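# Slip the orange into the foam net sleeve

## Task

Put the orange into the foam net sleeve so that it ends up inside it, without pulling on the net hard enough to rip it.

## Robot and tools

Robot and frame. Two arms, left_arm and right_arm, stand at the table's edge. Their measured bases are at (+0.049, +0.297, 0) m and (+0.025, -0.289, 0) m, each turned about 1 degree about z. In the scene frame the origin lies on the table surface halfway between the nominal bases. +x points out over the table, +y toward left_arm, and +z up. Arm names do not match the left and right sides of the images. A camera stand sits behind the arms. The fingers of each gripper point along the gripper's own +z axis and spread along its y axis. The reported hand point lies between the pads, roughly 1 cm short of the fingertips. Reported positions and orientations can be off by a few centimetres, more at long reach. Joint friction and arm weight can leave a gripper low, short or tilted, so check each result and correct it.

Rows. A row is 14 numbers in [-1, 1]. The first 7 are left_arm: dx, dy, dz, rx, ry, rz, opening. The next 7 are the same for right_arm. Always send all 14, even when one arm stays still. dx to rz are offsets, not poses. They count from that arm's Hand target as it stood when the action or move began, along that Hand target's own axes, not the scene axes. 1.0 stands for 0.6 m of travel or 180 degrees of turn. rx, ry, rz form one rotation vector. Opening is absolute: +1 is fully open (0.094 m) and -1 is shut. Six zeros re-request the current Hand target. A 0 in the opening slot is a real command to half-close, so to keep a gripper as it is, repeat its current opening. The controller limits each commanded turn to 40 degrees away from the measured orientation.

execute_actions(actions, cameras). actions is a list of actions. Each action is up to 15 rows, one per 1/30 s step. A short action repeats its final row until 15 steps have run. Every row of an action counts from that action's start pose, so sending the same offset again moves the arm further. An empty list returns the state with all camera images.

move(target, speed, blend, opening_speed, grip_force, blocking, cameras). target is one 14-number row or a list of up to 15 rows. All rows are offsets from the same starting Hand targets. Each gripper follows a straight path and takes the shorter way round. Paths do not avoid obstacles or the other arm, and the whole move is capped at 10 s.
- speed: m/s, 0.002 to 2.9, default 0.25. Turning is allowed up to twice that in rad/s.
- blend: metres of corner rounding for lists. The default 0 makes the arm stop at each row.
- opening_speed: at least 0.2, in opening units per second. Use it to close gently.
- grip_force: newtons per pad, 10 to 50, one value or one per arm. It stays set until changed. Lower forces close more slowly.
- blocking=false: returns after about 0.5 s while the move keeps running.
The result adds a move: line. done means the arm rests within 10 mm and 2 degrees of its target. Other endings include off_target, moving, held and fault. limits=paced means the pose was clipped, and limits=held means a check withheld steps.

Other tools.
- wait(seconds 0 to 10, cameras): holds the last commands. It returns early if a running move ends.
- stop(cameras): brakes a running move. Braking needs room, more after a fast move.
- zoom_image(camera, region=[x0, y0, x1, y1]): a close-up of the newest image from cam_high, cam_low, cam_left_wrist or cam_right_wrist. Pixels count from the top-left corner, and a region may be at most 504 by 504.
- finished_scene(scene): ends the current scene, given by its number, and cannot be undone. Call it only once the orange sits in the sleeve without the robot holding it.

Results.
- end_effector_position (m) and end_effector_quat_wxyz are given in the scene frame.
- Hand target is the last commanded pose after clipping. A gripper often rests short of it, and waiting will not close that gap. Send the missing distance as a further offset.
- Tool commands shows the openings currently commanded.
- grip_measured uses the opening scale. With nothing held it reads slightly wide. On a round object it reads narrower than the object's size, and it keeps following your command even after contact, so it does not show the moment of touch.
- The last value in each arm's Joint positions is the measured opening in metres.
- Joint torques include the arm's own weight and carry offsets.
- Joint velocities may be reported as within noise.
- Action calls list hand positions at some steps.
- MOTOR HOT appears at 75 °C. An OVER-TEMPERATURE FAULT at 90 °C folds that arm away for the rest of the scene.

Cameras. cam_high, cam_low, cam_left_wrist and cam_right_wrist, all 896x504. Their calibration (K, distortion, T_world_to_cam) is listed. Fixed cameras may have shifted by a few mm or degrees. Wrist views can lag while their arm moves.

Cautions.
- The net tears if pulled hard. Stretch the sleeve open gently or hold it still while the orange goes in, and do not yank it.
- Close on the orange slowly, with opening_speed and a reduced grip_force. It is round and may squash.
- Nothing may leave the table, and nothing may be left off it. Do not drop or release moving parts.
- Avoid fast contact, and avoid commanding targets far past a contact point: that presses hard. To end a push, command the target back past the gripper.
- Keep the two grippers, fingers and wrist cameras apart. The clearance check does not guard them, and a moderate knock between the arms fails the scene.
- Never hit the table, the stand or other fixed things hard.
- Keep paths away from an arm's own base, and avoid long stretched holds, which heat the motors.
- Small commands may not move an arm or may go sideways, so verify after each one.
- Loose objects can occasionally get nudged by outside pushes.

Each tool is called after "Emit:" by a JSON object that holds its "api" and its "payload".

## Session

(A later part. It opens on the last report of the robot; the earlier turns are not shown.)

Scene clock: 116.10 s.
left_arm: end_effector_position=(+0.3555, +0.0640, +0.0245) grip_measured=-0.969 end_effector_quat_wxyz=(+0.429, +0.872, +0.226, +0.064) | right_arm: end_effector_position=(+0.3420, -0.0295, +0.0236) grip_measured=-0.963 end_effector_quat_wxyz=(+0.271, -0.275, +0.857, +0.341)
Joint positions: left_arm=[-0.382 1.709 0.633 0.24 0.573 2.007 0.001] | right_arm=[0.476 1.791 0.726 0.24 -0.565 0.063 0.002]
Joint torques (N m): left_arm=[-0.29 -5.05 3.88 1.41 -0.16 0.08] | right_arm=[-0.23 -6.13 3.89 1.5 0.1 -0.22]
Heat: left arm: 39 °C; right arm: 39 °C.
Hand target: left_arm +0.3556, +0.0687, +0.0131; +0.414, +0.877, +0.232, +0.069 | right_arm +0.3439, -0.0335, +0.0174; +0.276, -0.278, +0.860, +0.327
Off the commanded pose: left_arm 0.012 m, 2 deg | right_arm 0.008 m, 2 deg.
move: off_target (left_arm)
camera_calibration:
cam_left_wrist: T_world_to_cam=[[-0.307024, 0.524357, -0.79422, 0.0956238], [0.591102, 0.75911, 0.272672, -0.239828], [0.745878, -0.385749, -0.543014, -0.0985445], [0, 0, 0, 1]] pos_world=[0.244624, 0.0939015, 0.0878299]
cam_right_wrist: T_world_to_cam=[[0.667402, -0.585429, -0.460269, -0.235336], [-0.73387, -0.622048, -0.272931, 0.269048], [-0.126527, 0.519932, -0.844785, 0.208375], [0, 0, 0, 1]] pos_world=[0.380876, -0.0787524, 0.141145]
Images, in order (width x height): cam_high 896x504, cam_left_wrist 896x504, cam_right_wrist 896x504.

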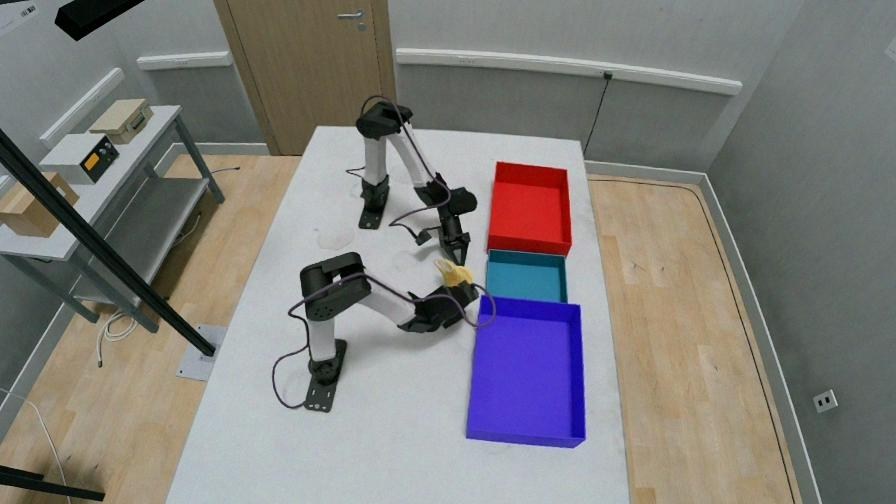

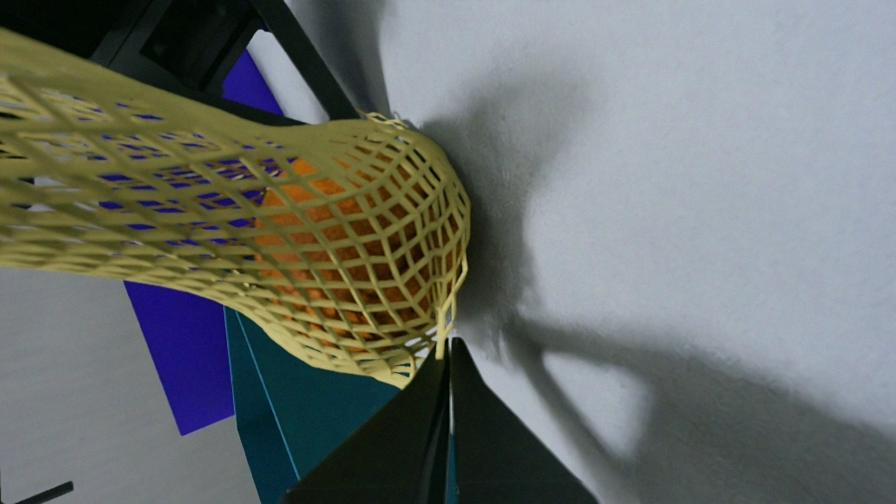

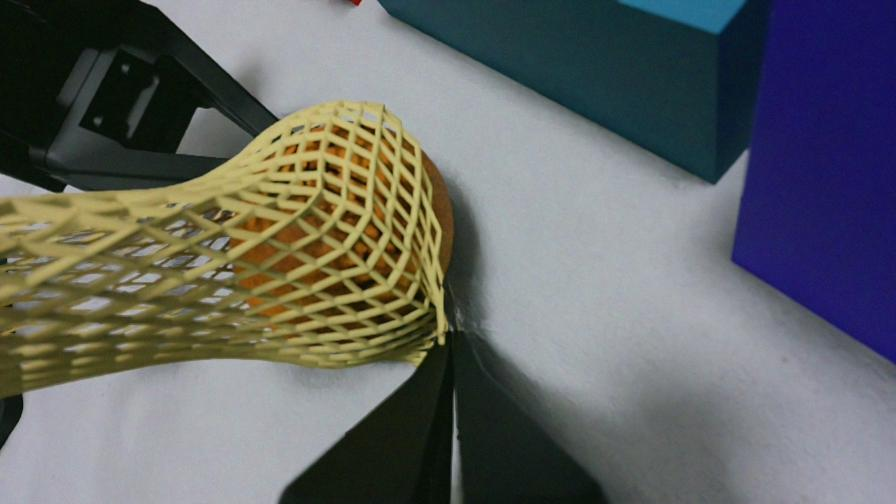

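Emit:
{"api": "move", "payload": {"target": [[0,0,0,0,0,0,-0.5,0,0,0,0,0,0,-0.5],[0,0,-0.17,0,0,0,-0.5,0,0,-0.17,0,0,0,-0.5]], "speed": 0.08, "opening_speed": 0.4, "cameras": ["all"]}}

Emit:
{"api": "zoom_image", "payload": {"camera": "cam_high", "region": [410, 205, 510, 305]}}

Scene clock: 128.97 s.
left_arm: end_effector_position=(+0.3305, +0.1391, +0.0769) grip_measured=-0.502 end_effector_quat_wxyz=(+0.418, +0.859, +0.280, +0.090) | right_arm: end_effector_position=(+0.3156, -0.1080, +0.0733) grip_measured=-0.502 end_effector_quat_wxyz=(+0.270, -0.268, +0.867, +0.323)
Joint positions: left_arm=[-0.172 1.307 0.555 -0.14 0.621 2.093 0.023] | right_arm=[0.259 1.444 0.666 -0.179 -0.66 -0.141 0.023]
Joint torques (N m): left_arm=[0.55 -6.22 5.3 1 0.23 0.1] | right_arm=[-0.72 -6.52 6.57 1.04 -0.36 -0.24]
Heat: left arm: 38 °C; right arm: 39 °C.
Hand target: left_arm +0.3237, +0.1396, +0.0791; +0.414, +0.877, +0.232, +0.069 | right_arm +0.3140, -0.1066, +0.0820; +0.276, -0.278, +0.860, +0.327
Off the commanded pose: left_arm 0.007 m, 6 deg | right_arm 0.009 m, 2 deg.
joint sent to its limit (left arm) — joint 6 (wrist roll), upper limit. The joint targets are off in position and orientation.
move: off_target (left_arm)
camera_calibration:
cam_left_wrist: T_world_to_cam=[[-0.374735, 0.49113, -0.786362, 0.116531], [0.493253, 0.82378, 0.279443, -0.27356], [0.785032, -0.283158, -0.55095, -0.0489453], [0, 0, 0, 1]] pos_world=[0.217026, 0.154262, 0.141113]
cam_right_wrist: T_world_to_cam=[[0.649952, -0.618615, -0.441449, -0.240239], [-0.751215, -0.610901, -0.249952, 0.219489], [-0.115057, 0.49408, -0.86177, 0.282649], [0, 0, 0, 1]] pos_world=[0.353548, -0.154181, 0.192387]

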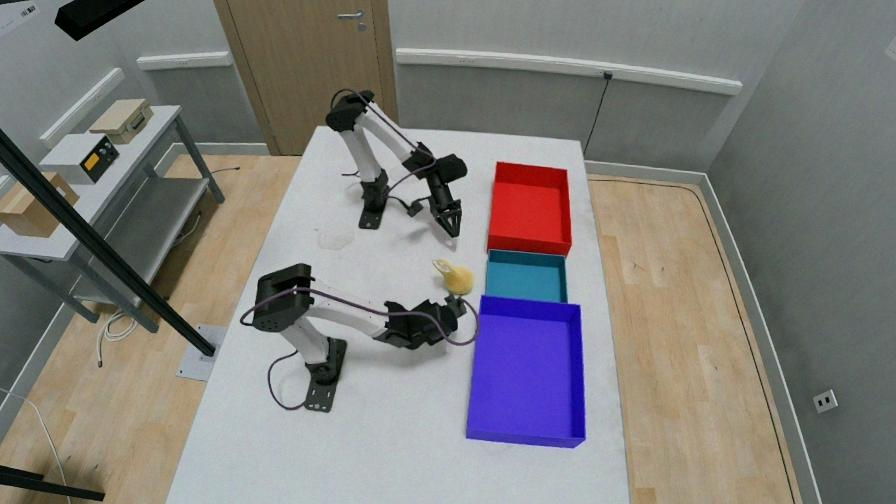

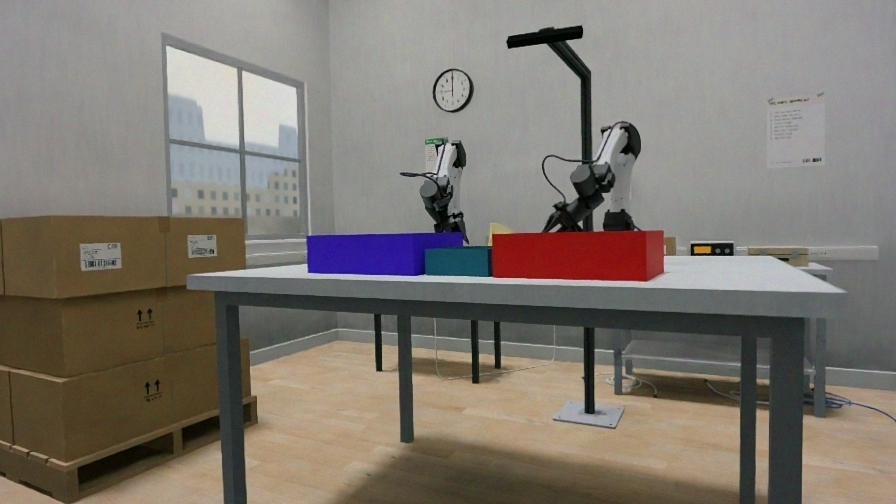

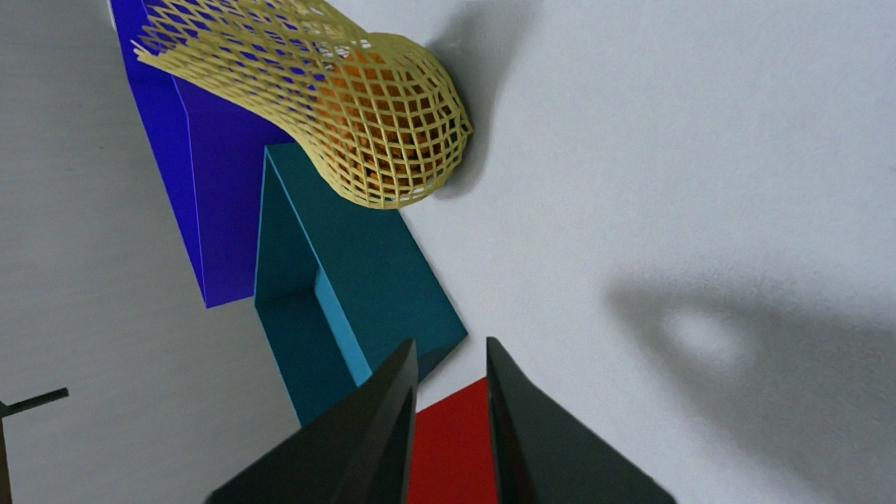

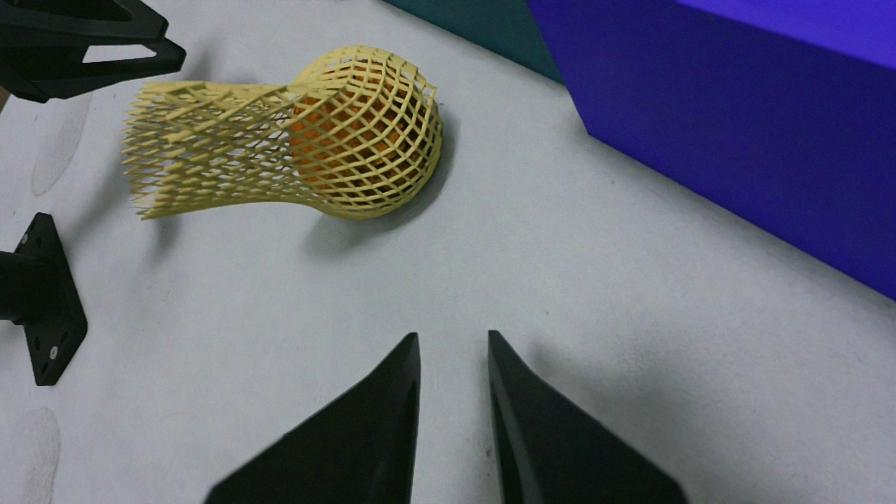

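Scaled by 5.040.

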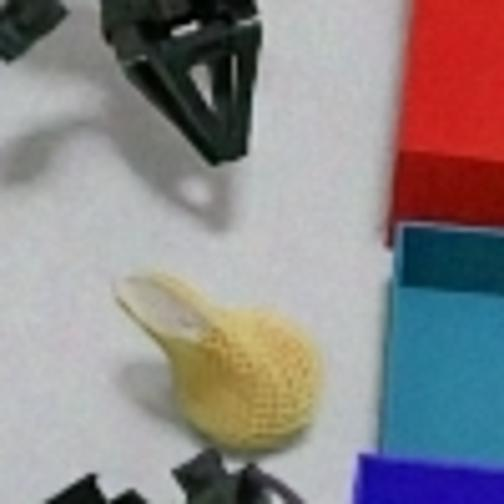

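Orange enclosed.

Emit:
{"api": "finished_scene", "payload": {"scene": 1}}

The scene is finished: the task was done.


## Next scene

The same job, from a new start.

Emit:
{"api": "execute_actions", "payload": {"actions": []}}

Emit:
{"api": "zoom_image", "payload": {"camera": "cam_high", "region": [390, 180, 540, 330]}}

Scene clock: 0.00 s.
left_arm: end_effector_position=(+0.3271, +0.0129, +0.0821) grip_measured=-0.975 end_effector_quat_wxyz=(+0.277, +0.071, +0.764, -0.578) | right_arm: end_effector_position=(+0.3218, -0.0856, +0.0870) grip_measured=-0.962 end_effector_quat_wxyz=(-0.644, +0.698, -0.309, -0.049)
Joint positions: left_arm=[-0.494 1.852 0.388 1.233 0.688 -0.883 0.001] | right_arm=[0.192 1.777 0.367 1.082 -1.031 -1.362 0.002]
Joint velocities: within noise
Joint torques (N m): no reading
Heat: left arm: 31 °C; right arm: 30 °C.
Hand target: left_arm +0.3316, +0.0134, +0.0880; +0.287, +0.072, +0.760, -0.579 | right_arm +0.3258, -0.0866, +0.0945; -0.650, +0.695, -0.303, -0.041
Tool commands: left_gripper/opening=-1.0 right_gripper/opening=-1.0
camera_calibration:
cam_left_wrist: T_world_to_cam=[[-0.442495, -0.348307, 0.826366, 0.0819352], [-0.885114, 0.317728, -0.340033, 0.338918], [-0.144124, -0.881891, -0.448885, 0.224159], [0, 0, 0, 1]] pos_world=[0.368543, 0.118538, 0.148156]
cam_right_wrist: T_world_to_cam=[[0.507576, 0.0173159, 0.861433, -0.237496], [0.548353, -0.777671, -0.30747, -0.186319], [0.664587, 0.628433, -0.404222, 0.00493275], [0, 0, 0, 1]] pos_world=[0.219438, -0.143883, 0.149294]

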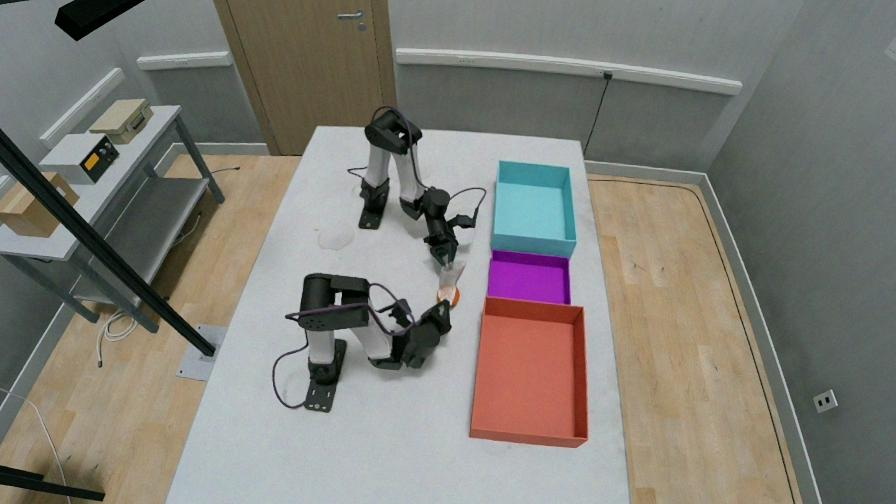

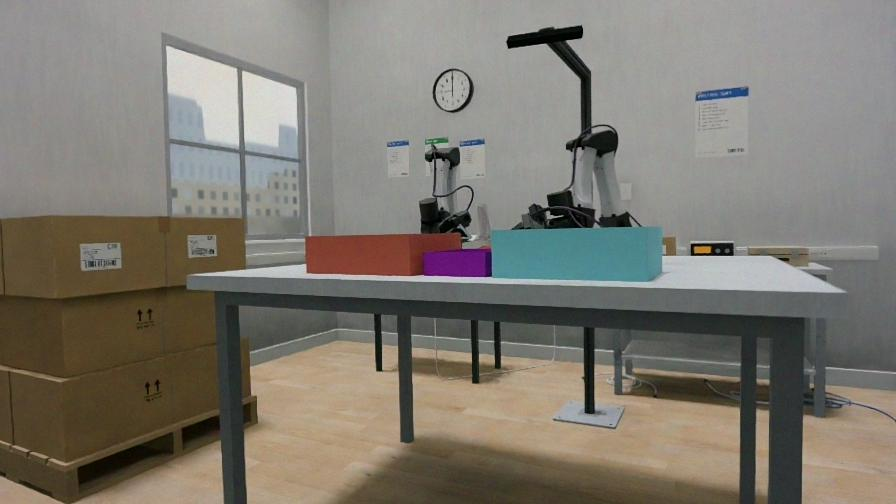

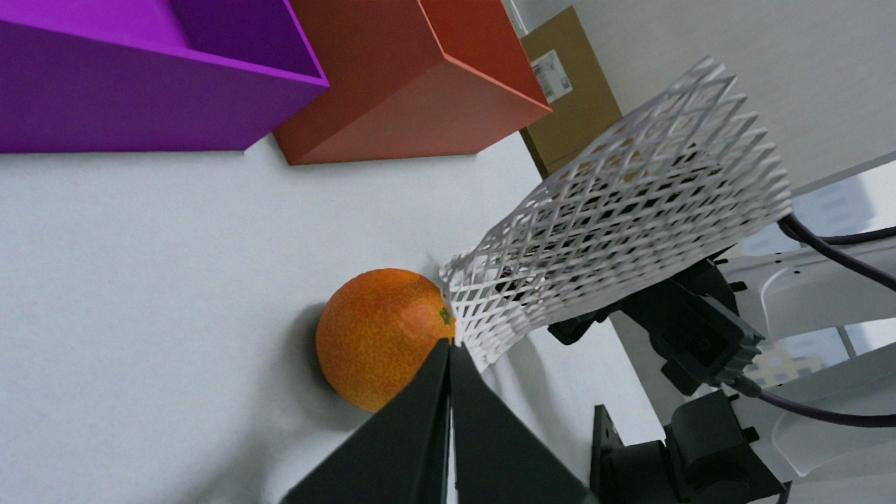

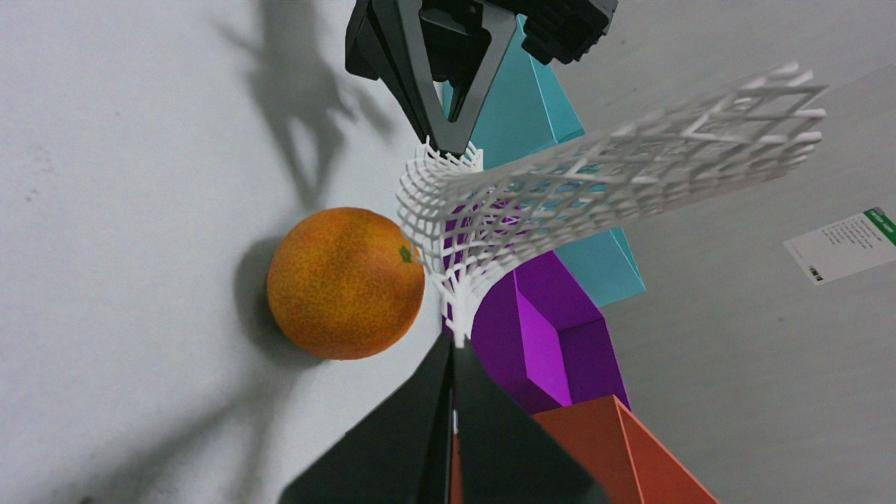

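Scaled by 3.360.

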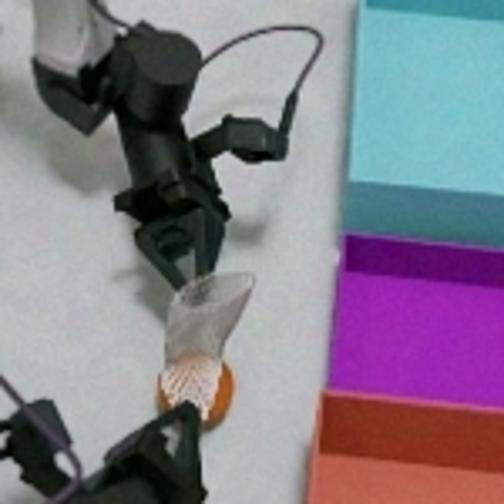

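Emit:
{"api": "move", "payload": {"target": [0.0217,0.035,0.007,-0.142,0.088,0,-1,0.0188,0.0366,0.0063,-0.148,0.076,0,-1], "speed": 0.15, "cameras": ["cam_high","cam_left_wrist","cam_right_wrist"]}}

Emit:
{"api": "zoom_image", "payload": {"camera": "cam_high", "region": [400, 225, 500, 325]}}

Scene clock: 21.60 s.
left_arm: end_effector_position=(+0.3266, +0.0126, +0.0529) grip_measured=-0.975 end_effector_quat_wxyz=(+0.177, +0.080, +0.900, -0.390) | right_arm: end_effector_position=(+0.3191, -0.0854, +0.0601) grip_measured=-0.962 end_effector_quat_wxyz=(-0.434, +0.823, -0.363, -0.042)
Joint positions: left_arm=[-0.574 1.628 0.694 0.139 0.48 -0.616 0.001] | right_arm=[0.305 1.553 0.678 -0.071 -0.702 -1.788 0.002]
Joint torques (N m): left_arm=[-0.36 -8.98 7.71 1.12 -0.21 0.25] | right_arm=[0.05 -6.71 7.8 0.9 -0.01 -0.18]
Heat: left arm: 34 °C; right arm: 32 °C.
Hand target: left_arm +0.3316, +0.0133, +0.0630; +0.189, +0.085, +0.901, -0.382 | right_arm +0.3258, -0.0866, +0.0695; -0.433, +0.826, -0.360, -0.027
Off the commanded pose: left_arm 0.011 m, 2 deg | right_arm 0.012 m, 2 deg.
move: off_target (left_arm, right_arm)
camera_calibration:
cam_left_wrist: T_world_to_cam=[[-0.300859, -0.699738, 0.647959, 0.073411], [-0.915221, 0.402827, 0.0100631, 0.318844], [-0.268056, -0.589998, -0.761609, 0.264014], [0, 0, 0, 1]] pos_world=[0.38467, 0.078697, 0.150299]
cam_right_wrist: T_world_to_cam=[[0.64395, 0.390267, 0.658042, -0.212421], [0.531092, -0.847137, -0.0173045, -0.210734], [0.550699, 0.360624, -0.752782, 0.0300237], [0, 0, 0, 1]] pos_world=[0.232174, -0.106447, 0.158737]
Images, in order (width x height): cam_high 896x504, cam_left_wrist 896x504, cam_right_wrist 896x504.

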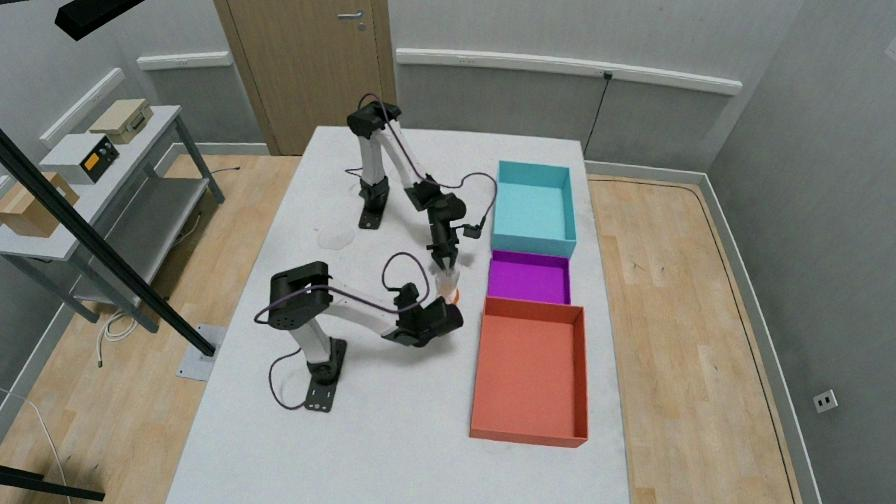

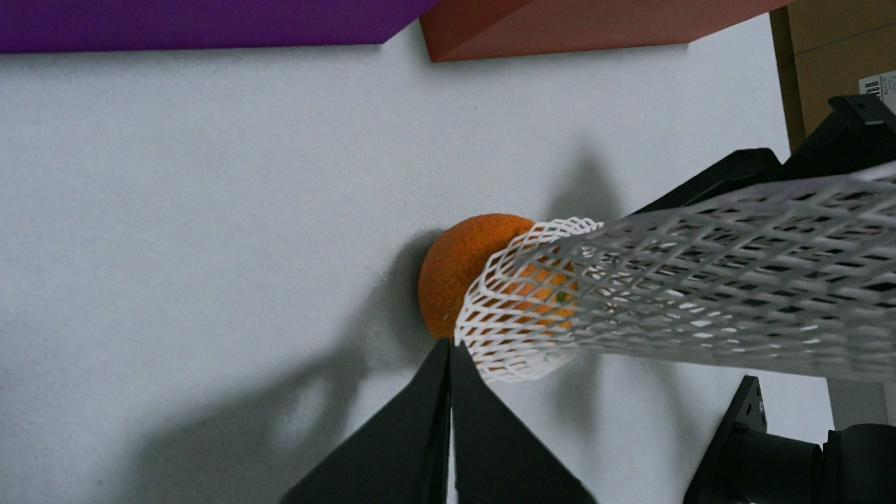

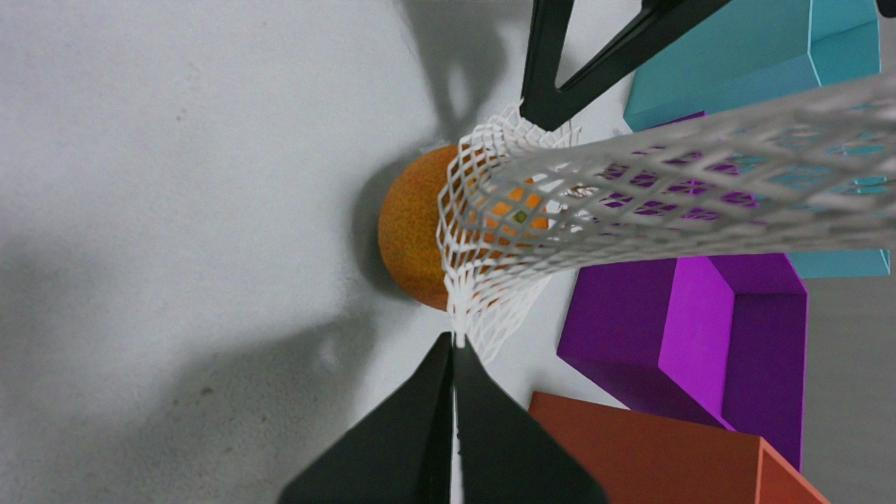

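Scaled by 5.040.

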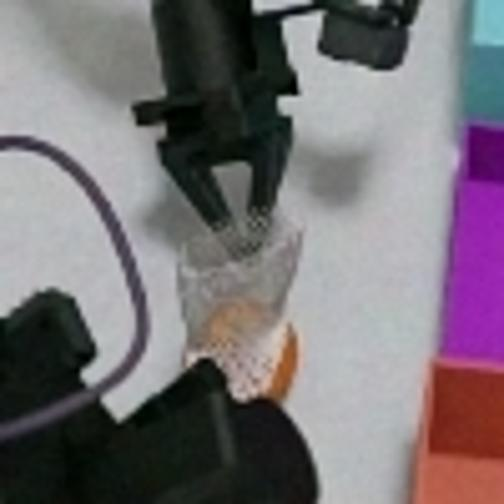

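Emit:
{"api": "move", "payload": {"target": [0.0162,0.039,0.036,0,0,0,-1,0.027,0.04,0.0435,0,0,0,-1], "speed": 0.035, "cameras": ["cam_high","cam_left_wrist","cam_right_wrist"]}}

Emit:
{"api": "zoom_image", "payload": {"camera": "cam_high", "region": [400, 225, 500, 325]}}

Scene clock: 35.37 s.
left_arm: end_effector_position=(+0.3332, +0.0081, +0.0401) grip_measured=-0.976 end_effector_quat_wxyz=(+0.187, +0.086, +0.896, -0.394) | right_arm: end_effector_position=(+0.3277, -0.0828, +0.0352) grip_measured=-0.963 end_effector_quat_wxyz=(-0.437, +0.824, -0.359, -0.038)
Joint positions: left_arm=[-0.574 1.695 0.685 0.236 0.48 -0.609 0.001] | right_arm=[0.305 1.66 0.655 0.07 -0.702 -1.792 0.002]
Joint torques (N m): left_arm=[0.58 -5.42 4.4 1.65 -0.16 0.24] | right_arm=[0.09 -5.09 4.11 1.33 -0.02 -0.11]
Heat: left arm: 36 °C; right arm: 33 °C.
Hand target: left_arm +0.3356, +0.0140, +0.0299; +0.189, +0.085, +0.901, -0.382 | right_arm +0.3299, -0.0854, +0.0308; -0.433, +0.826, -0.360, -0.027
Off the commanded pose: left_arm 0.012 m, 1 deg | right_arm 0.006 m, 1 deg.
move: off_target (left_arm)
camera_calibration:
cam_left_wrist: T_world_to_cam=[[-0.318519, -0.692399, 0.647402, 0.0863424], [-0.913238, 0.407193, -0.0138149, 0.327074], [-0.254052, -0.595632, -0.762024, 0.248783], [0, 0, 0, 1]] pos_world=[0.389402, 0.074784, 0.138199]
cam_right_wrist: T_world_to_cam=[[0.634879, 0.389913, 0.667006, -0.19999], [0.532899, -0.846085, -0.0126338, -0.214272], [0.559417, 0.363467, -0.744945, 0.00285896], [0, 0, 0, 1]] pos_world=[0.239556, -0.104353, 0.132817]
Images, in order (width x height): cam_high 896x504, cam_left_wrist 896x504, cam_right_wrist 896x504.

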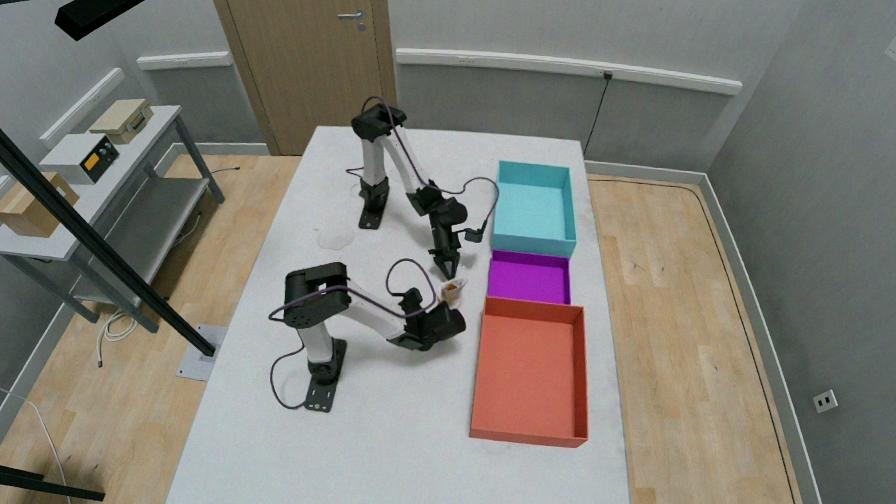

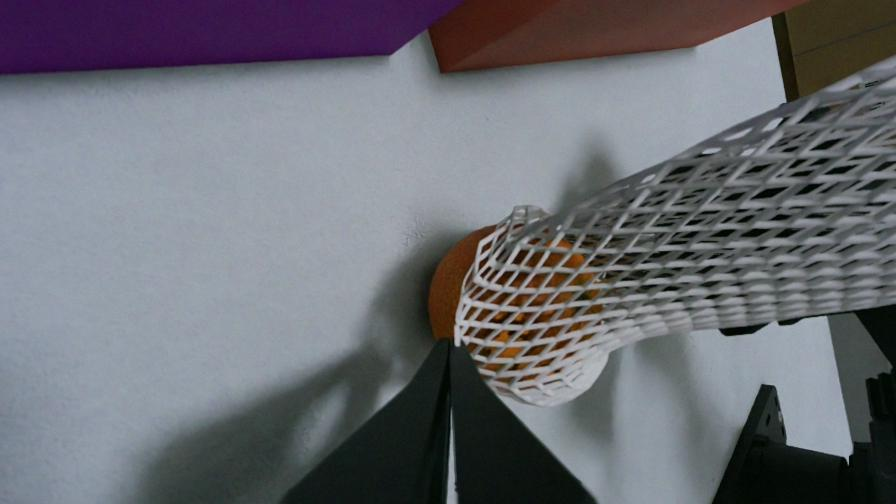

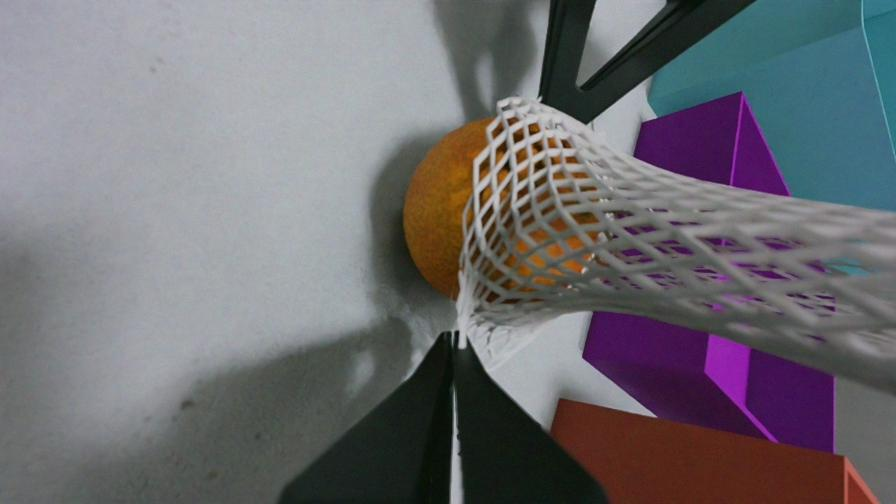

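Scaled by 5.040.

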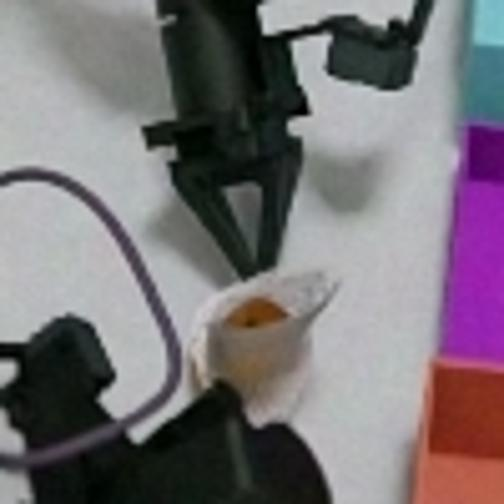

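Emit:
{"api": "move", "payload": {"target": [0.0193,0.0225,0.022,0,0,0,-1,0.0058,0.0217,0.0153,0,0,0,-1], "speed": 0.03, "cameras": ["cam_high","cam_left_wrist","cam_right_wrist"]}}

Emit:
{"api": "zoom_image", "payload": {"camera": "cam_high", "region": [400, 225, 500, 325]}}

Scene clock: 42.23 s.
left_arm: end_effector_position=(+0.3315, +0.0079, +0.0200) grip_measured=-0.979 end_effector_quat_wxyz=(+0.187, +0.088, +0.894, -0.398) | right_arm: end_effector_position=(+0.3245, -0.0827, +0.0193) grip_measured=-0.963 end_effector_quat_wxyz=(-0.438, +0.824, -0.358, -0.038)
Joint positions: left_arm=[-0.574 1.766 0.645 0.354 0.487 -0.609 0.001] | right_arm=[0.308 1.708 0.618 0.156 -0.702 -1.792 0.002]
Joint torques (N m): left_arm=[0.06 -5.44 3.93 1.63 -0.19 0.2] | right_arm=[0.13 -5.08 3.78 1.32 0 -0.14]
Heat: left arm: 36 °C; right arm: 33 °C.
Hand target: left_arm +0.3327, +0.0140, +0.0080; +0.189, +0.085, +0.901, -0.382 | right_arm +0.3269, -0.0854, +0.0148; -0.433, +0.826, -0.360, -0.027
Off the commanded pose: left_arm 0.014 m, 2 deg | right_arm 0.006 m, 1 deg.
move: off_target (left_arm)
camera_calibration:
cam_left_wrist: T_world_to_cam=[[-0.324494, -0.684889, 0.652404, 0.100501], [-0.910921, 0.412073, -0.0204843, 0.324643], [-0.254808, -0.600936, -0.757594, 0.232997], [0, 0, 0, 1]] pos_world=[0.387706, 0.0750713, 0.1176]
cam_right_wrist: T_world_to_cam=[[0.63273, 0.391583, 0.668068, -0.186556], [0.53552, -0.844434, -0.0122341, -0.2133], [0.559349, 0.365505, -0.744, -0.00713435], [0, 0, 0, 1]] pos_world=[0.236257, -0.104458, 0.116715]
Images, in order (width x height): cam_high 896x504, cam_left_wrist 896x504, cam_right_wrist 896x504.

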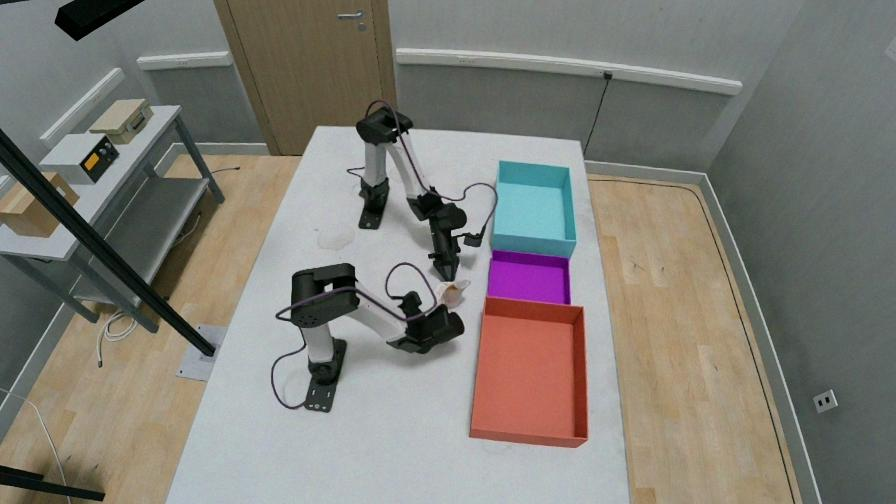

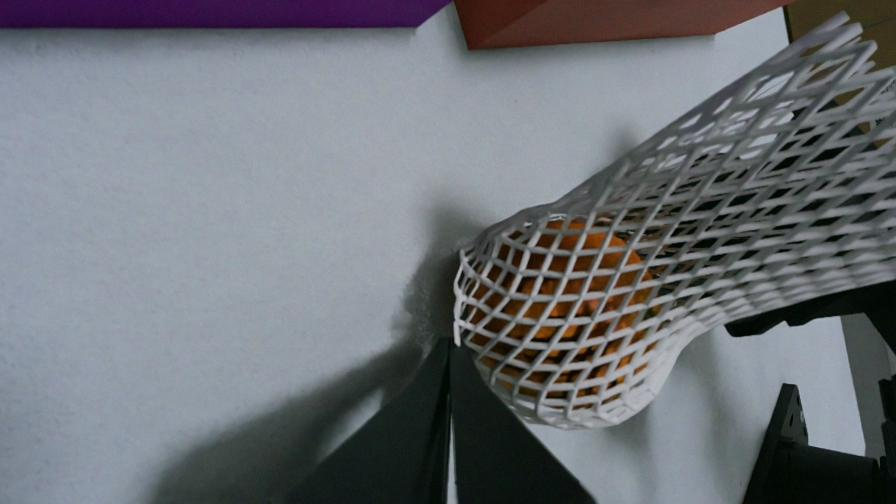

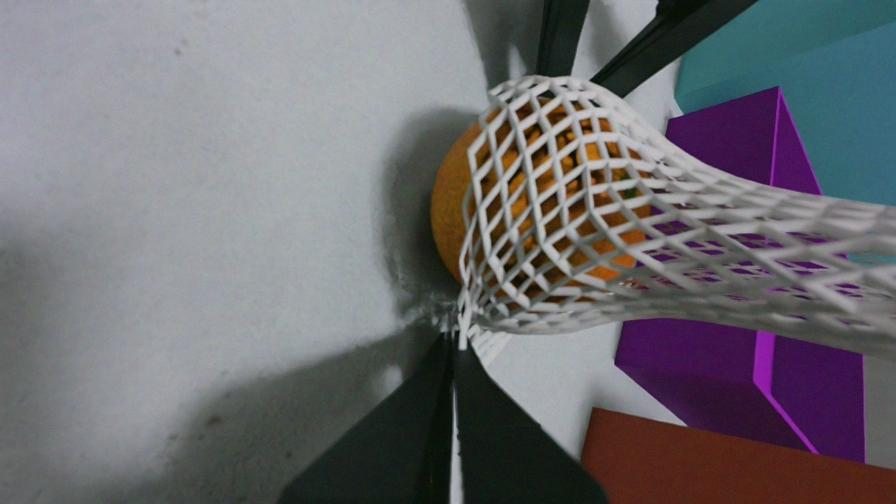

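Scaled by 5.040.

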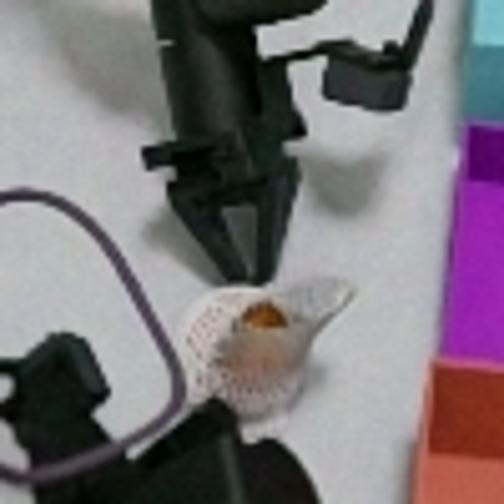

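Emit:
{"api": "move", "payload": {"target": [[0,0,0,0,0,0,-0.5,0,0,0,0,0,0,-0.5],[0,0,-0.17,0,0,0,-0.5,0,0,-0.17,0,0,0,-0.5]], "speed": 0.08, "opening_speed": 0.4, "cameras": ["cam_high","cam_left_wrist","cam_right_wrist"]}}

Emit:
{"api": "zoom_image", "payload": {"camera": "cam_high", "region": [400, 225, 500, 325]}}

Scene clock: 50.87 s.
left_arm: end_effector_position=(+0.3092, +0.0865, +0.0680) grip_measured=-0.502 end_effector_quat_wxyz=(+0.191, +0.076, +0.902, -0.379) | right_arm: end_effector_position=(+0.2943, -0.1624, +0.0629) grip_measured=-0.502 end_effector_quat_wxyz=(-0.419, +0.824, -0.380, -0.034)
Joint positions: left_arm=[-0.37 1.37 0.561 -0.065 0.582 -0.438 0.023] | right_arm=[0.028 1.415 0.631 -0.392 -0.795 -2.1 0.023]
Joint torques (N m): left_arm=[0.7 -6.87 5.87 1.14 0.18 0.23] | right_arm=[-0.61 -5.83 7.87 0.6 -0.52 -0.19]
Heat: left arm: 35 °C; right arm: 33 °C.
Hand target: left_arm +0.3045, +0.0875, +0.0729; +0.189, +0.085, +0.901, -0.382 | right_arm +0.2997, -0.1604, +0.0784; -0.433, +0.826, -0.360, -0.027
Off the commanded pose: left_arm 0.007 m, 1 deg | right_arm 0.016 m, 3 deg.
joint sent to its limit (right arm) — joint 6 (wrist roll), lower limit. The joint targets are off in position, not in orientation.
move: off_target (right_arm)
camera_calibration:
cam_left_wrist: T_world_to_cam=[[-0.299783, -0.71827, 0.627868, 0.112678], [-0.923738, 0.383013, -0.00288916, 0.278267], [-0.238406, -0.580852, -0.778315, 0.305706], [0, 0, 0, 1]] pos_world=[0.363707, 0.151923, 0.167993]
cam_right_wrist: T_world_to_cam=[[0.664983, 0.389239, 0.637409, -0.173339], [0.502281, -0.864695, 0.00402413, -0.258462], [0.552731, 0.317482, -0.770515, 0.0671766], [0, 0, 0, 1]] pos_world=[0.207957, -0.177348, 0.163289]
Images, in order (width x height): cam_high 896x504, cam_left_wrist 896x504, cam_right_wrist 896x504.

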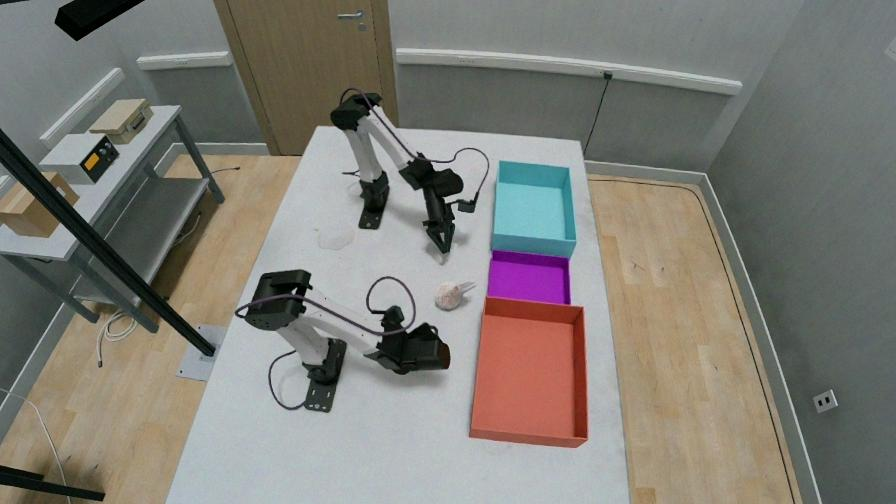

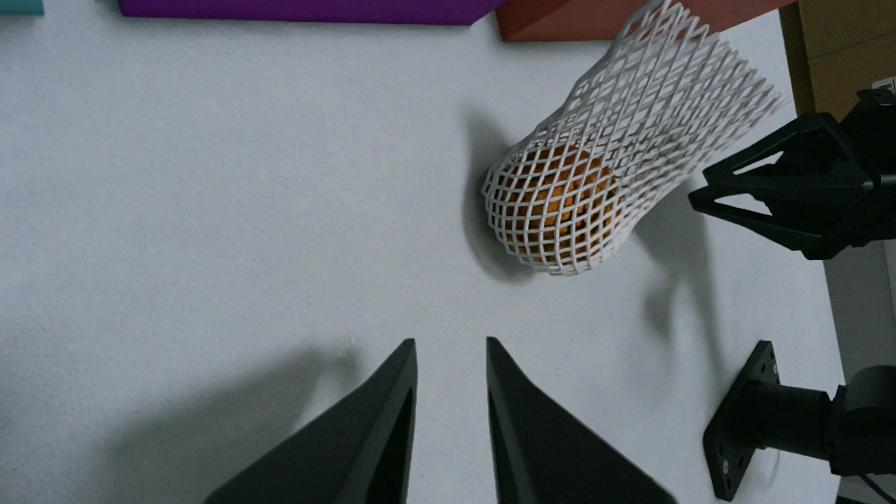

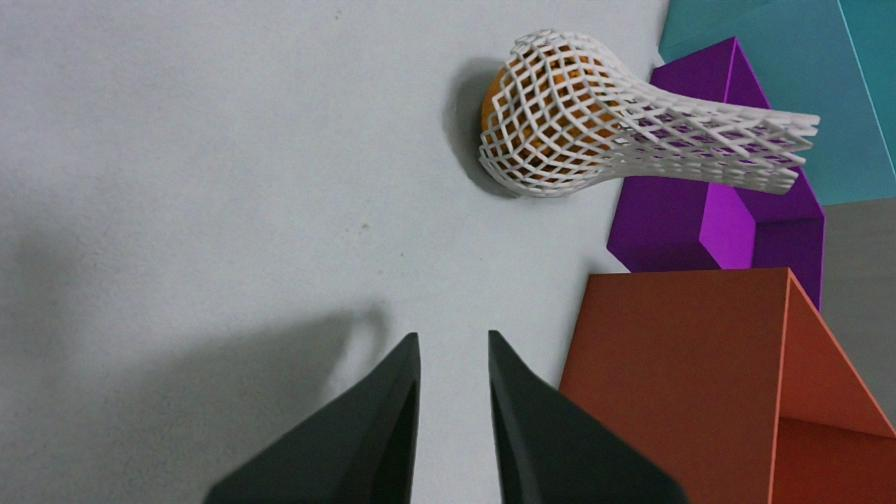

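Scaled by 5.040.

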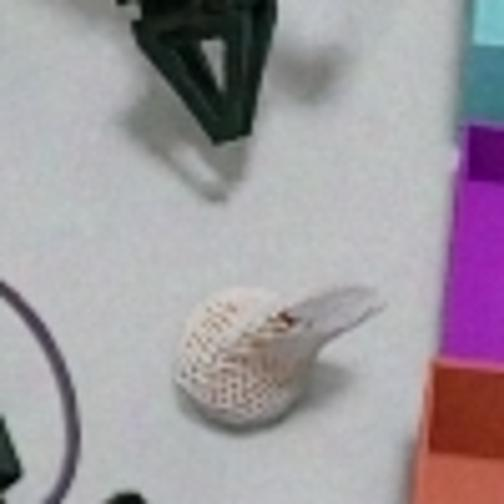

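Emit:
{"api": "finished_scene", "payload": {"scene": 2}}

The scene is finished: the task was done.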